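# Set the red cube beside the right-hand blue cube

## Task

Place the red cube on the table next to whichever blue cube lies farther toward the robot's right, without moving that blue cube, and finish with neither gripper touching any cube.

## Robot and tools

Robot: two arms, left_arm and right_arm, each with a two-finger gripper. Bases in the scene frame: left_arm at (-0.037, +0.271, +0.025) m, right_arm at (+0.017, -0.314, +0.014) m, both turned only slightly about z. A camera stand sits behind the arms. The wrist-camera cable counts as part of the hand, so it must not touch or be forced against anything.

Frames. Scene frame: origin at table-top height midway between the arms, +x out over the table, +y toward left_arm, +z up. The left/right arm names need not match image sides. Hand positions, orientations, velocities and Hand targets are reported in each arm's own base frame. Fixed cameras and the table use the scene frame. Motion offsets are taken along the axes of that arm's current Hand target. On the gripper, fingers point along +z and open and close along y. end_effector_position is the spot between the pads, about 1 cm short of the fingertips.

execute_actions(actions, cameras). actions is a list of actions. Each action is a table of at most 15 rows, one row per 1/30 s step; a shorter table repeats its last row up to step 15. Every row is a single list of 14 numbers, each in [-1, 1], covering both arms even if one is idle: left_arm dx, dy, dz, rx, ry, rz, opening, then right_arm in the same order. dx..rz are offsets, not poses: they are measured from the Hand target as it stood when that action began. Every row of an action uses that same starting point, but the next action starts from the new Hand target, so repeating an offset moves the hand further. Scale: 1.0 equals 0.6 m of travel or 180 degrees. rx, ry, rz form one rotation vector. opening is absolute: +1 fully open (0.094 m), -1 closed. To leave an arm alone, give zeros for its six pose numbers and repeat its current opening; a 0 opening is itself a command. cameras lists camera names, ["all"] or []. An empty actions list returns images and the full state.

move(target, speed, blend, opening_speed, grip_force, blocking, cameras). target is one 14-number row, laid out as above, or a list of up to 15 such rows. All offsets in every row count from the Hand targets at the start of the move, not from the previous row. Paths are straight lines and all arms finish together. The whole list is capped at 10 s. speed is the top path speed in m/s, from 0.002 to 2.9, default 0.25; rotation is capped at twice that value in rad/s. Give one number, or one per target. blend is a corner radius in metres for list waypoints; 0, the default, means stop at each waypoint. opening_speed is the rate of the finger command on the -1..1 scale, in units per second, 0.2 or more. Use it to close gently. grip_force is the force cap per finger pad, in newtons, 10 to 50. Give one value, or one per arm. It stays in force until changed, and low values close slowly. blocking=false returns after about 0.5 s while motion continues. Moves do not avoid obstacles or the other arm. A fast move lags, overshoots and strikes harder. A path passing near an arm's own base can whip the elbow around, so route around the base. The result adds a 'move:' line giving the ending (done, off_target, moving, held, fault) and any limits. limits=paced means the pose was clipped. limits=held means steps were held back.

wait(seconds): 0 to 3600. It sends nothing new, and a running move carries on. stop(): brakes a running move; braking needs distance. zoom_image(camera, region): region is [x0, y0, x1, y1] in pixels of the latest full image from that camera, at most 504 by 504. Cameras: cam_head_left, cam_head_right, cam_high, cam_low, cam_left_wrist, cam_right_wrist, each 896x504. read_manual(section): returns licence text only. finished_scene(scene): ends the current scene, given its number. It cannot be undone, and nothing else should be called in that same reply.

Reading results. Hand target is the last commanded pose after clipping, and the next offsets start from it. The real hand often rests a few centimetres away because of friction or load; that alone does not mean contact. Another execute_actions call, even all zeros, asks for the target again; if the hand still falls short, send the remaining gap. Each step, orientation commands are limited to within 40 degrees of the measured orientation. grip_measured uses the -1..1 opening scale. With the gripper empty it reads slightly wide, and when squeezing a hard part it reads a little narrower than the part. Command well above grip_measured to release. Tool commands shows the present gripper commands. Joint velocities marked within noise mean the arm is still. Joint torques include gravity and friction and carry offsets. Torques 1 to 3 wrap at ±28 N m.

Cautions. Do not drop or knock cubes, and never let anything leave the table. Do not release a cube while it is moving. Avoid fast contact, slams and deep pushes past a contact point. Keep the arms and grippers from pressing on each other, and never close one gripper on the other's fingers. A blocked arm keeps pushing until commanded back past its hand. Holding loads, stretching out or straining against an unreachable pose heats the motors. At 75 °C a MOTOR HOT line appears. At 90 °C that arm folds and stays idle. At 100 °C it goes limp. Loose objects may occasionally be nudged by outside pushes.

Each tool is called after "Call:" by a JSON object that holds its "method" and its "body", one argument or row to a line.

## Session

Call:
{"method": "execute_actions", "body": {
  "actions": []
}}

Scene clock: 0.00 s.
left_arm: end_effector_position=(+0.3993, -0.0016, +0.1059) grip_measured=+1.000 end_effector_quat_wxyz=(+0.600, -0.011, +0.800, +0.012) | right_arm: end_effector_position=(+0.3908, -0.0256, +0.1069) grip_measured=+1.000 end_effector_quat_wxyz=(+0.575, +0.084, +0.809, -0.087)
Joint positions: left_arm=[-0.037 1.549 0.348 0.918 -0.069 -0.013 0.094] | right_arm=[0.071 1.484 0.375 0.763 0.306 0.062 0.094]
Joint velocities: within noise
Joint torques (N m): no reading
Heat: left arm: 30 °C; right arm: 25 °C.
Hand target: left_arm +0.4005, -0.0016, +0.1090; +0.603, -0.011, +0.798, +0.012 | right_arm +0.3911, -0.0258, +0.1078; +0.575, +0.084, +0.809, -0.087
Tool commands: left_gripper/opening=+1.0 right_gripper/opening=+1.0
camera_calibration:
cam_left_wrist: T_world_to_cam=[[0.10793, -0.99097, -0.07959, -0.02169], [-0.48592, 0.01726, -0.87383, 0.32673], [0.86731, 0.13299, -0.47967, -0.19453]] pos_world=[0.32982, -0.00126, 0.19047]
cam_right_wrist: T_world_to_cam=[[-0.19733, -0.98009, 0.02217, 0.05553], [-0.51766, 0.08497, -0.85136, 0.33456], [0.83252, -0.17947, -0.52412, -0.17246]] pos_world=[0.32772, -0.00495, 0.19321]

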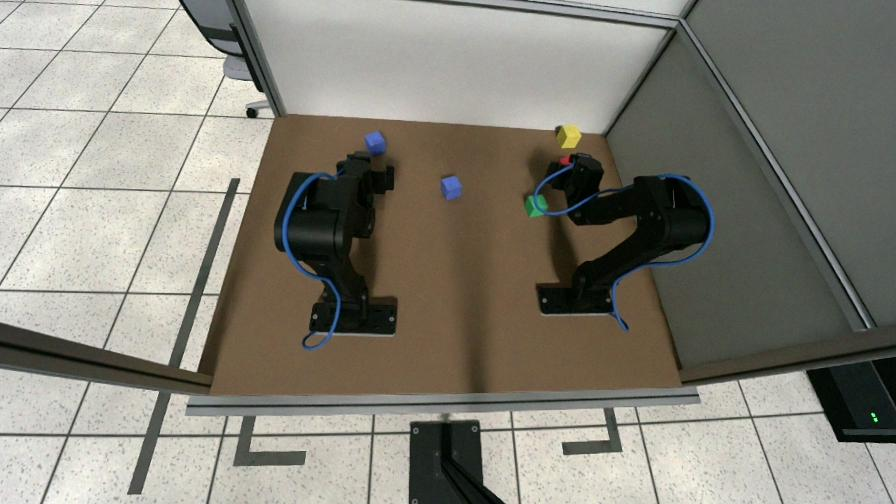

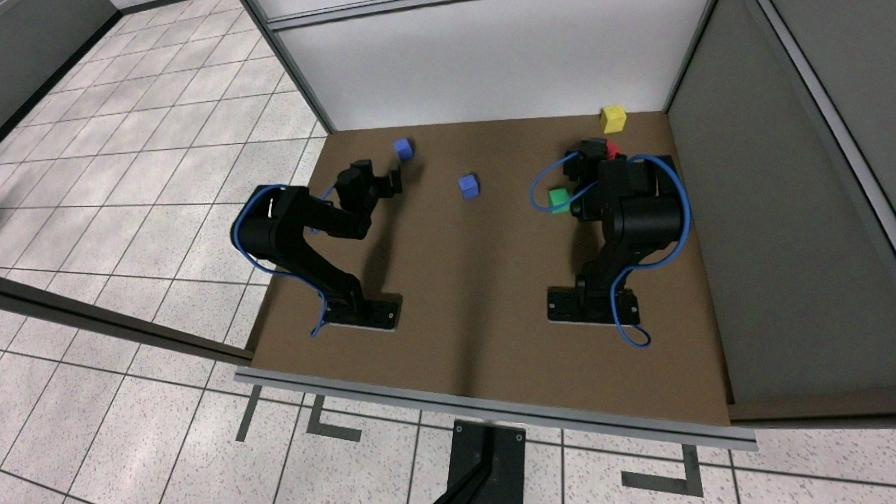

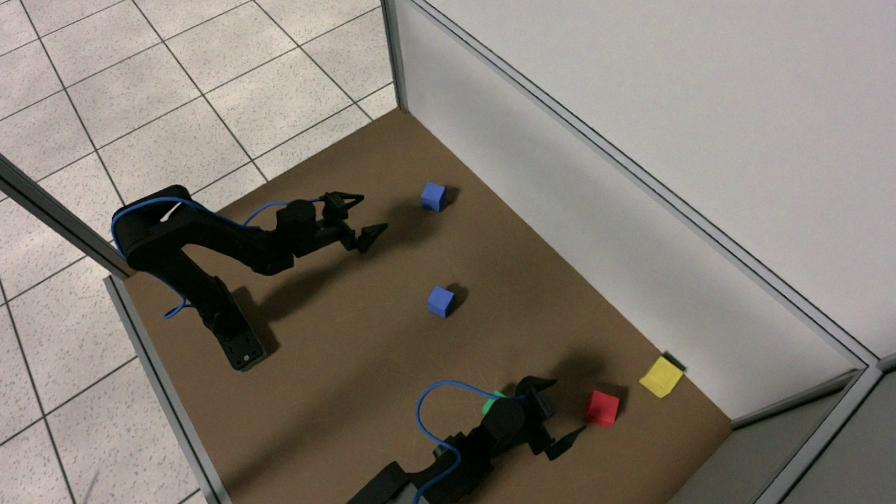

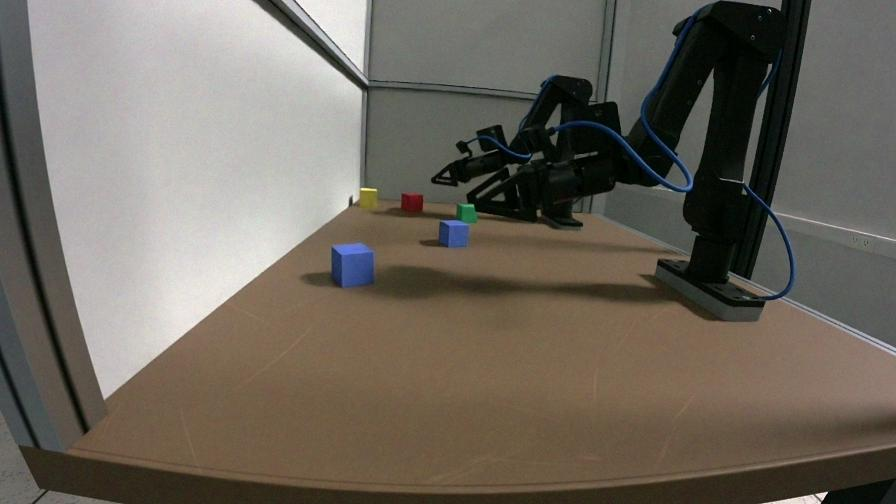

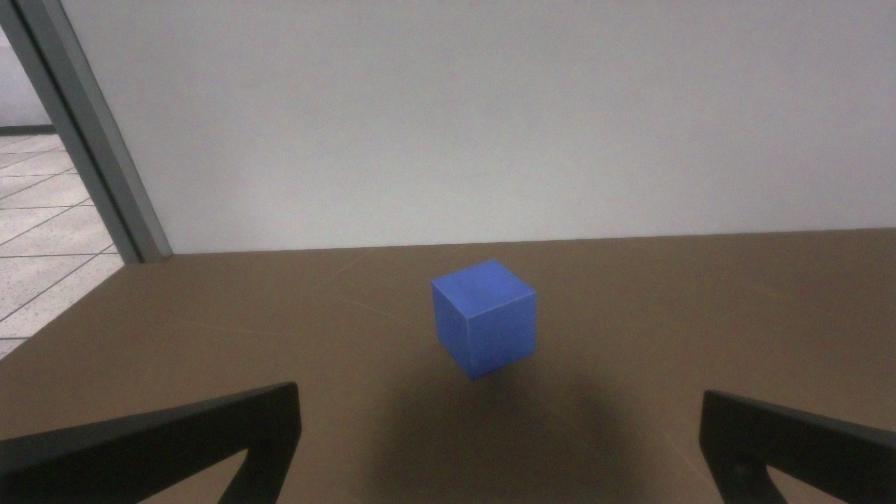

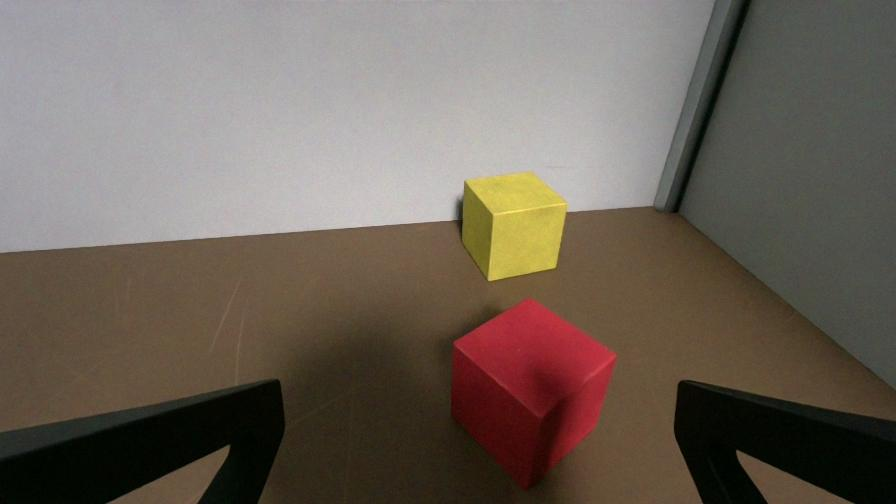

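Call:
{"method": "move", "body": {
  "target": [0,0,0,0,0,0,1,-0.146,-0.0557,0.115,-0.1613,0.3695,-0.2014,1],
  "speed": 0.5,
  "cameras": ["cam_right_wrist","cam_high"]
}}

Scene clock: 32.90 s.
left_arm: end_effector_position=(+0.3993, -0.0016, +0.1059) grip_measured=+1.000 end_effector_quat_wxyz=(+0.600, -0.011, +0.800, +0.012) | right_arm: end_effector_position=(+0.4733, -0.0801, +0.1744) grip_measured=+1.000 end_effector_quat_wxyz=(+0.096, -0.248, +0.963, -0.041)
Joint positions: left_arm=[-0.037 1.549 0.348 0.918 -0.069 -0.013 0.094] | right_arm=[-0.171 2.322 2.525 -1.564 -0.003 -0.676 0.094]
Joint torques (N m): left_arm=[0.06 -5.78 5 1.89 -0.03 0.02] | right_arm=[0.35 -10.47 7.34 0.22 -0.03 -0.13]
Heat: left arm: 31 °C; right arm: 29 °C.
Hand target: left_arm +0.4005, -0.0016, +0.1090; +0.603, -0.011, +0.798, +0.012 | right_arm +0.4750, -0.0780, +0.1697; -0.001, -0.258, +0.966, +0.000
Off the commanded pose: left_arm 0.003 m, 0 deg | right_arm 0.005 m, 12 deg.
joint sent to its limit (right arm) — joint 4 (wrist pitch), lower limit. The joint targets are off in orientation, not in position.
move: off_target (right_arm)
cam_right_wrist: T_world_to_cam=[[0.47239, -0.87749, 0.08276, -0.30236], [-0.88134, -0.46928, 0.05495, 0.40894], [-0.00938, -0.0989, -0.99505, 0.27147]] pos_world=[0.5058, -0.04656, 0.27267]
Images, in order (width x height): cam_high 896x504, cam_right_wrist 896x504.

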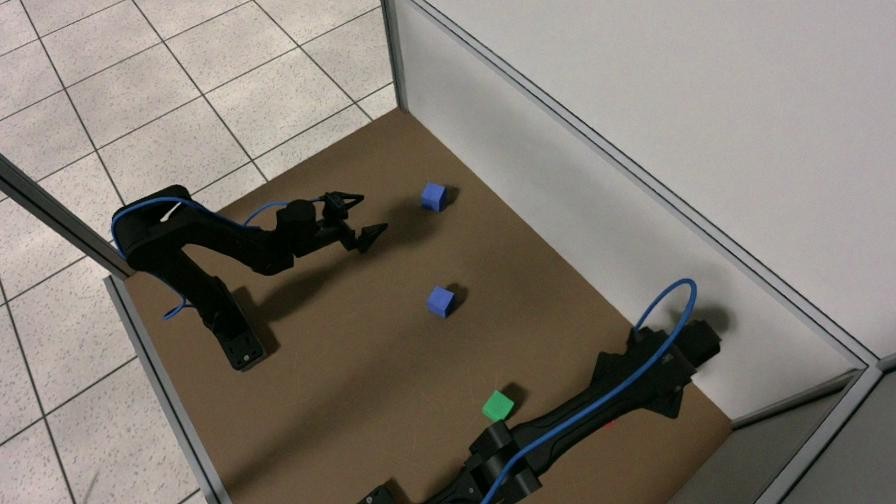

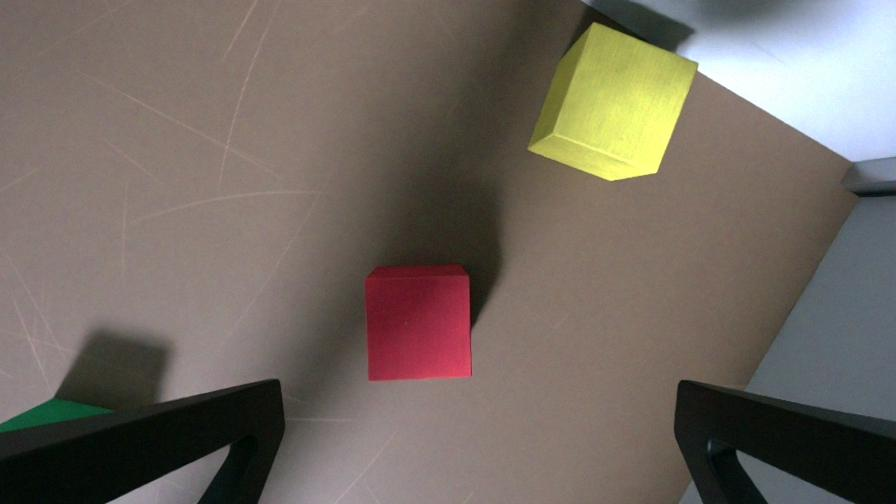

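Call:
{"method": "move", "body": {
  "target": [0,0,0,0,0,0,1,0.0165,0.0115,0.155,0,0,0,1],
  "cameras": ["cam_right_wrist"]
}}

Scene clock: 44.97 s.
left_arm: end_effector_position=(+0.3993, -0.0016, +0.1059) grip_measured=+1.000 end_effector_quat_wxyz=(+0.600, -0.011, +0.800, +0.012) | right_arm: end_effector_position=(+0.4600, -0.0781, +0.0854) grip_measured=+1.000 end_effector_quat_wxyz=(+0.003, -0.251, +0.968, -0.001)
Joint positions: left_arm=[-0.037 1.549 0.348 0.918 -0.069 -0.013 0.094] | right_arm=[-0.171 2.409 2.332 -1.487 -0.001 -0.678 0.094]
Joint torques (N m): left_arm=[0.06 -5.76 5.01 1.89 -0.03 0.02] | right_arm=[0.38 -11.56 5.49 0.08 -0.02 -0.15]
Heat: left arm: 31 °C; right arm: 30 °C.
Hand target: left_arm +0.4005, -0.0016, +0.1090; +0.603, -0.011, +0.798, +0.012 | right_arm +0.4628, -0.0769, +0.0768; -0.001, -0.258, +0.966, +0.000
Off the commanded pose: left_arm 0.003 m, 0 deg | right_arm 0.009 m, 1 deg.
move: done
cam_right_wrist: T_world_to_cam=[[0.47844, -0.87714, -0.0416, -0.27912], [-0.85332, -0.47558, 0.21369, 0.37605], [-0.20722, -0.06674, -0.97601, 0.27495]] pos_world=[0.51141, -0.04763, 0.17639]

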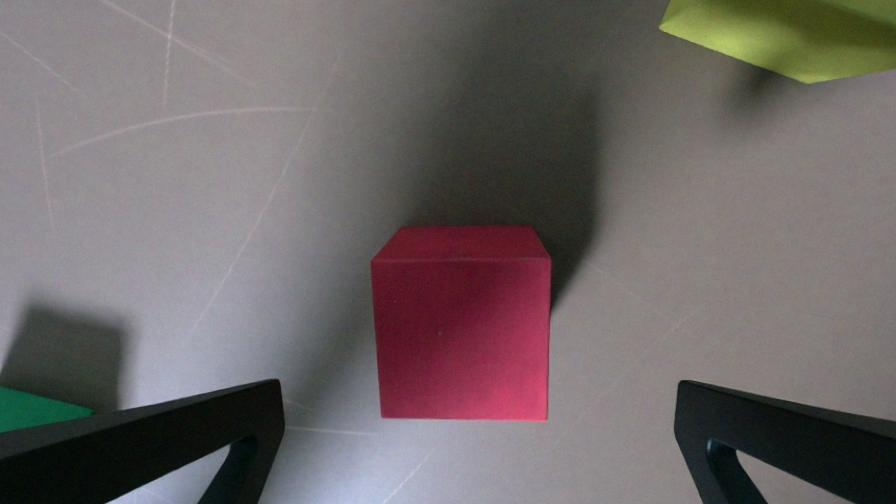

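Call:
{"method": "move", "body": {
  "target": [
    [0,0,0,0,0,0,1,0,0,0.121,0,0,0,1],
    [0,0,0,0,0,0,1,0,0,0.121,0,0,0,-0.05],
    [0,0,0,0,0,0,1,0,0,-0.05,0,0,0,-0.05]
  ],
  "cameras": ["cam_right_wrist"]
}}

Scene clock: 55.50 s.
left_arm: end_effector_position=(+0.3993, -0.0016, +0.1059) grip_measured=+1.000 end_effector_quat_wxyz=(+0.600, -0.011, +0.800, +0.012) | right_arm: end_effector_position=(+0.4609, -0.0785, +0.1095) grip_measured=+0.056 end_effector_quat_wxyz=(+0.013, -0.251, +0.968, -0.006)
Joint positions: left_arm=[-0.037 1.549 0.348 0.918 -0.069 -0.013 0.094] | right_arm=[-0.171 2.414 2.438 -1.566 0 -0.679 0.05]
Joint torques (N m): left_arm=[0.06 -5.76 5.01 1.89 -0.03 0.01] | right_arm=[0.09 -11.19 7.64 -0.12 -0.01 -0.13]
Heat: left arm: 32 °C; right arm: 29 °C.
Hand target: left_arm +0.4005, -0.0016, +0.1090; +0.603, -0.011, +0.798, +0.012 | right_arm +0.4628, -0.0770, +0.1067; -0.001, -0.258, +0.966, +0.000
Off the commanded pose: left_arm 0.003 m, 0 deg | right_arm 0.004 m, 2 deg.
joint sent to its limit (right arm) — joint 4 (wrist pitch), lower limit. The joint targets still meet the commanded pose.
move: done; target 2's new opening was sent with right_arm's hand 0.012 m and 1 deg from that target
cam_right_wrist: T_world_to_cam=[[0.47975, -0.87699, -0.02698, -0.281], [-0.85745, -0.47514, 0.19754, 0.37526], [-0.18606, -0.07163, -0.97992, 0.28887]] pos_world=[0.51033, -0.04744, 0.20136]

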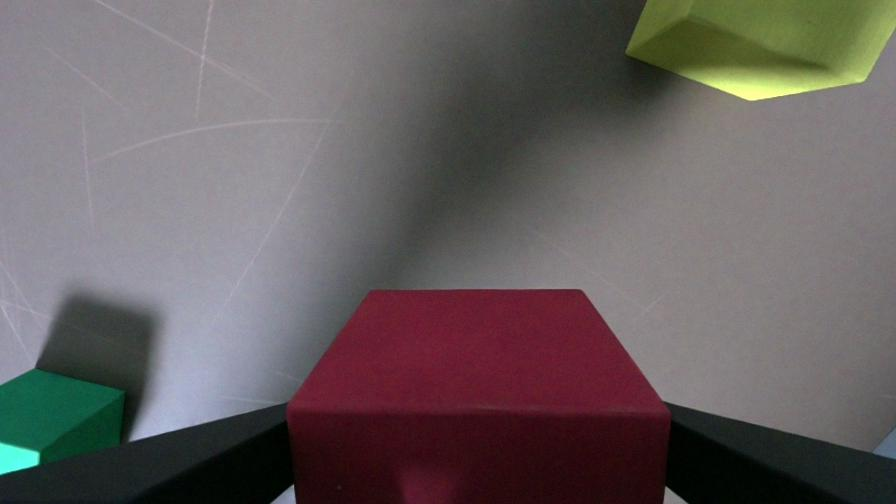

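Call:
{"method": "move", "body": {
  "target": [0,0,0,0,0,0,1,-0.1217,0.5207,0,0,0,-0.333,-0.05],
  "speed": 0.4,
  "cameras": ["cam_right_wrist","cam_high"]
}}

Scene clock: 61.20 s.
left_arm: end_effector_position=(+0.3993, -0.0016, +0.1059) grip_measured=+1.000 end_effector_quat_wxyz=(+0.600, -0.011, +0.800, +0.012) | right_arm: end_effector_position=(+0.3680, +0.2303, +0.1079) grip_measured=+0.056 end_effector_quat_wxyz=(-0.003, +0.704, -0.710, +0.003)
Joint positions: left_arm=[-0.037 1.549 0.348 0.918 -0.069 -0.013 0.094] | right_arm=[0.558 2.232 2.117 -1.448 0.004 -1.003 0.05]
Joint torques (N m): left_arm=[0.06 -5.76 5.01 1.89 -0.03 0.02] | right_arm=[-0.57 -10.39 7.72 -0.16 -0.08 -0.12]
Heat: left arm: 32 °C; right arm: 29 °C.
Hand target: left_arm +0.4005, -0.0016, +0.1090; +0.603, -0.011, +0.798, +0.012 | right_arm +0.3703, +0.2303, +0.1068; +0.001, +0.706, -0.708, +0.000
Off the commanded pose: left_arm 0.003 m, 0 deg | right_arm 0.003 m, 1 deg.
move: done
cam_right_wrist: T_world_to_cam=[[0.99921, -0.01733, -0.0358, -0.35393], [-0.0091, -0.97582, 0.2184, 0.24354], [-0.03872, -0.21791, -0.9752, 0.27107]] pos_world=[0.36636, 0.29058, 0.19849]
Images, in order (width x height): cam_high 896x504, cam_right_wrist 896x504.

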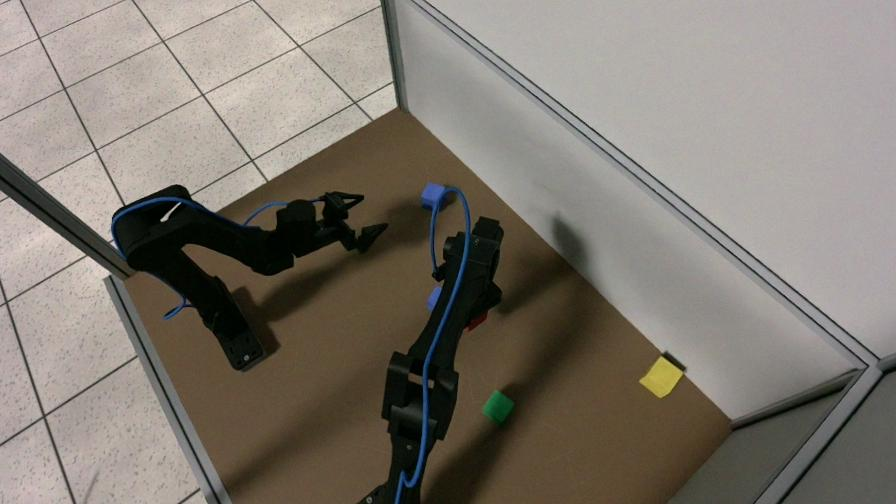

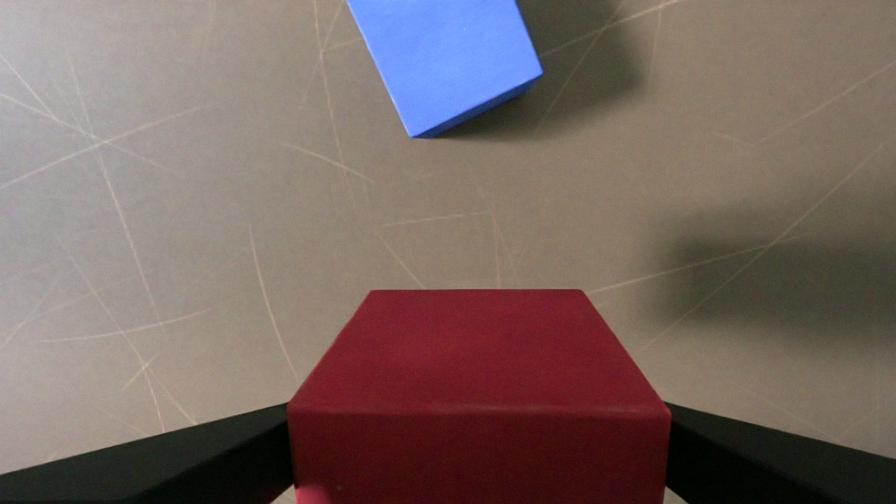

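Call:
{"method": "move", "body": {
  "target": [
    [0,0,0,0,0,0,1,-0.0617,-0.0333,0.03,0,0,-0.14,-0.05],
    [0,0,0,0,0,0,1,-0.0617,-0.0333,0.1705,0,0,-0.14,-0.05],
    [0,0,0,0,0,0,1,-0.0617,-0.0333,0.1705,0,0,-0.14,0.55],
    [0,0,0,0,0,0,1,-0.0617,-0.0333,0.0,0,0,-0.14,0.55]
  ],
  "speed": [0.25,0.12,0.12,0.2],
  "cameras": ["cam_right_wrist","cam_high"]
}}

Scene clock: 79.87 s.
left_arm: end_effector_position=(+0.3993, -0.0016, +0.1059) grip_measured=+1.000 end_effector_quat_wxyz=(+0.600, -0.011, +0.800, +0.012) | right_arm: end_effector_position=(+0.3915, +0.2647, +0.1016) grip_measured=+0.548 end_effector_quat_wxyz=(-0.011, +0.840, -0.543, +0.007)
Joint positions: left_arm=[-0.037 1.549 0.348 0.918 -0.069 -0.013 0.094] | right_arm=[0.594 2.445 2.462 -1.562 0.004 -1.4 0.073]
Joint torques (N m): left_arm=[0.06 -5.76 5.01 1.89 -0.03 0.01] | right_arm=[0.2 -13.18 7.46 -0.18 -0.09 -0.13]
Heat: left arm: 32 °C; right arm: 30 °C.
Hand target: left_arm +0.4005, -0.0016, +0.1090; +0.603, -0.011, +0.798, +0.012 | right_arm +0.3904, +0.2672, +0.1068; +0.000, +0.844, -0.537, +0.000
Off the commanded pose: left_arm 0.003 m, 0 deg | right_arm 0.006 m, 2 deg.
joint sent to its limit (right arm) — joint 4 (wrist pitch), lower limit. The joint targets still meet the commanded pose.
move: done; target 3's new opening was sent with right_arm's hand 0.011 m and 1 deg from that target
cam_right_wrist: T_world_to_cam=[[0.91503, 0.40295, -0.01881, -0.45708], [0.397, -0.89128, 0.21912, 0.09723], [0.07153, -0.20797, -0.97552, 0.22754]] pos_world=[0.36336, 0.31816, 0.19207]
Images, in order (width x height): cam_high 896x504, cam_right_wrist 896x504.

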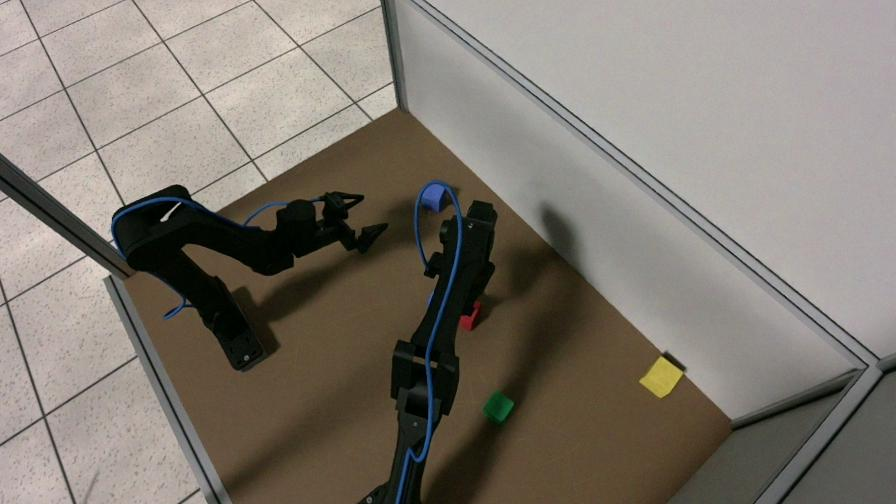

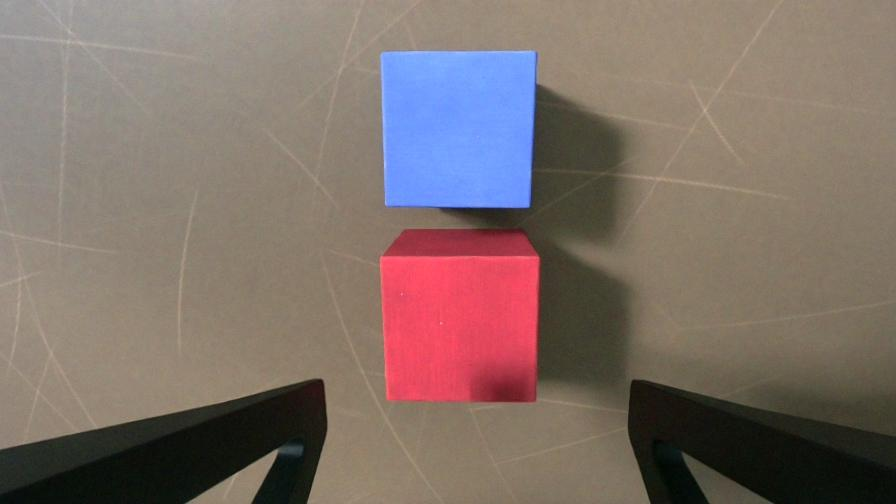

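Call:
{"method": "finished_scene", "body": {
  "scene": 2
}}

The scene is finished: the task was done.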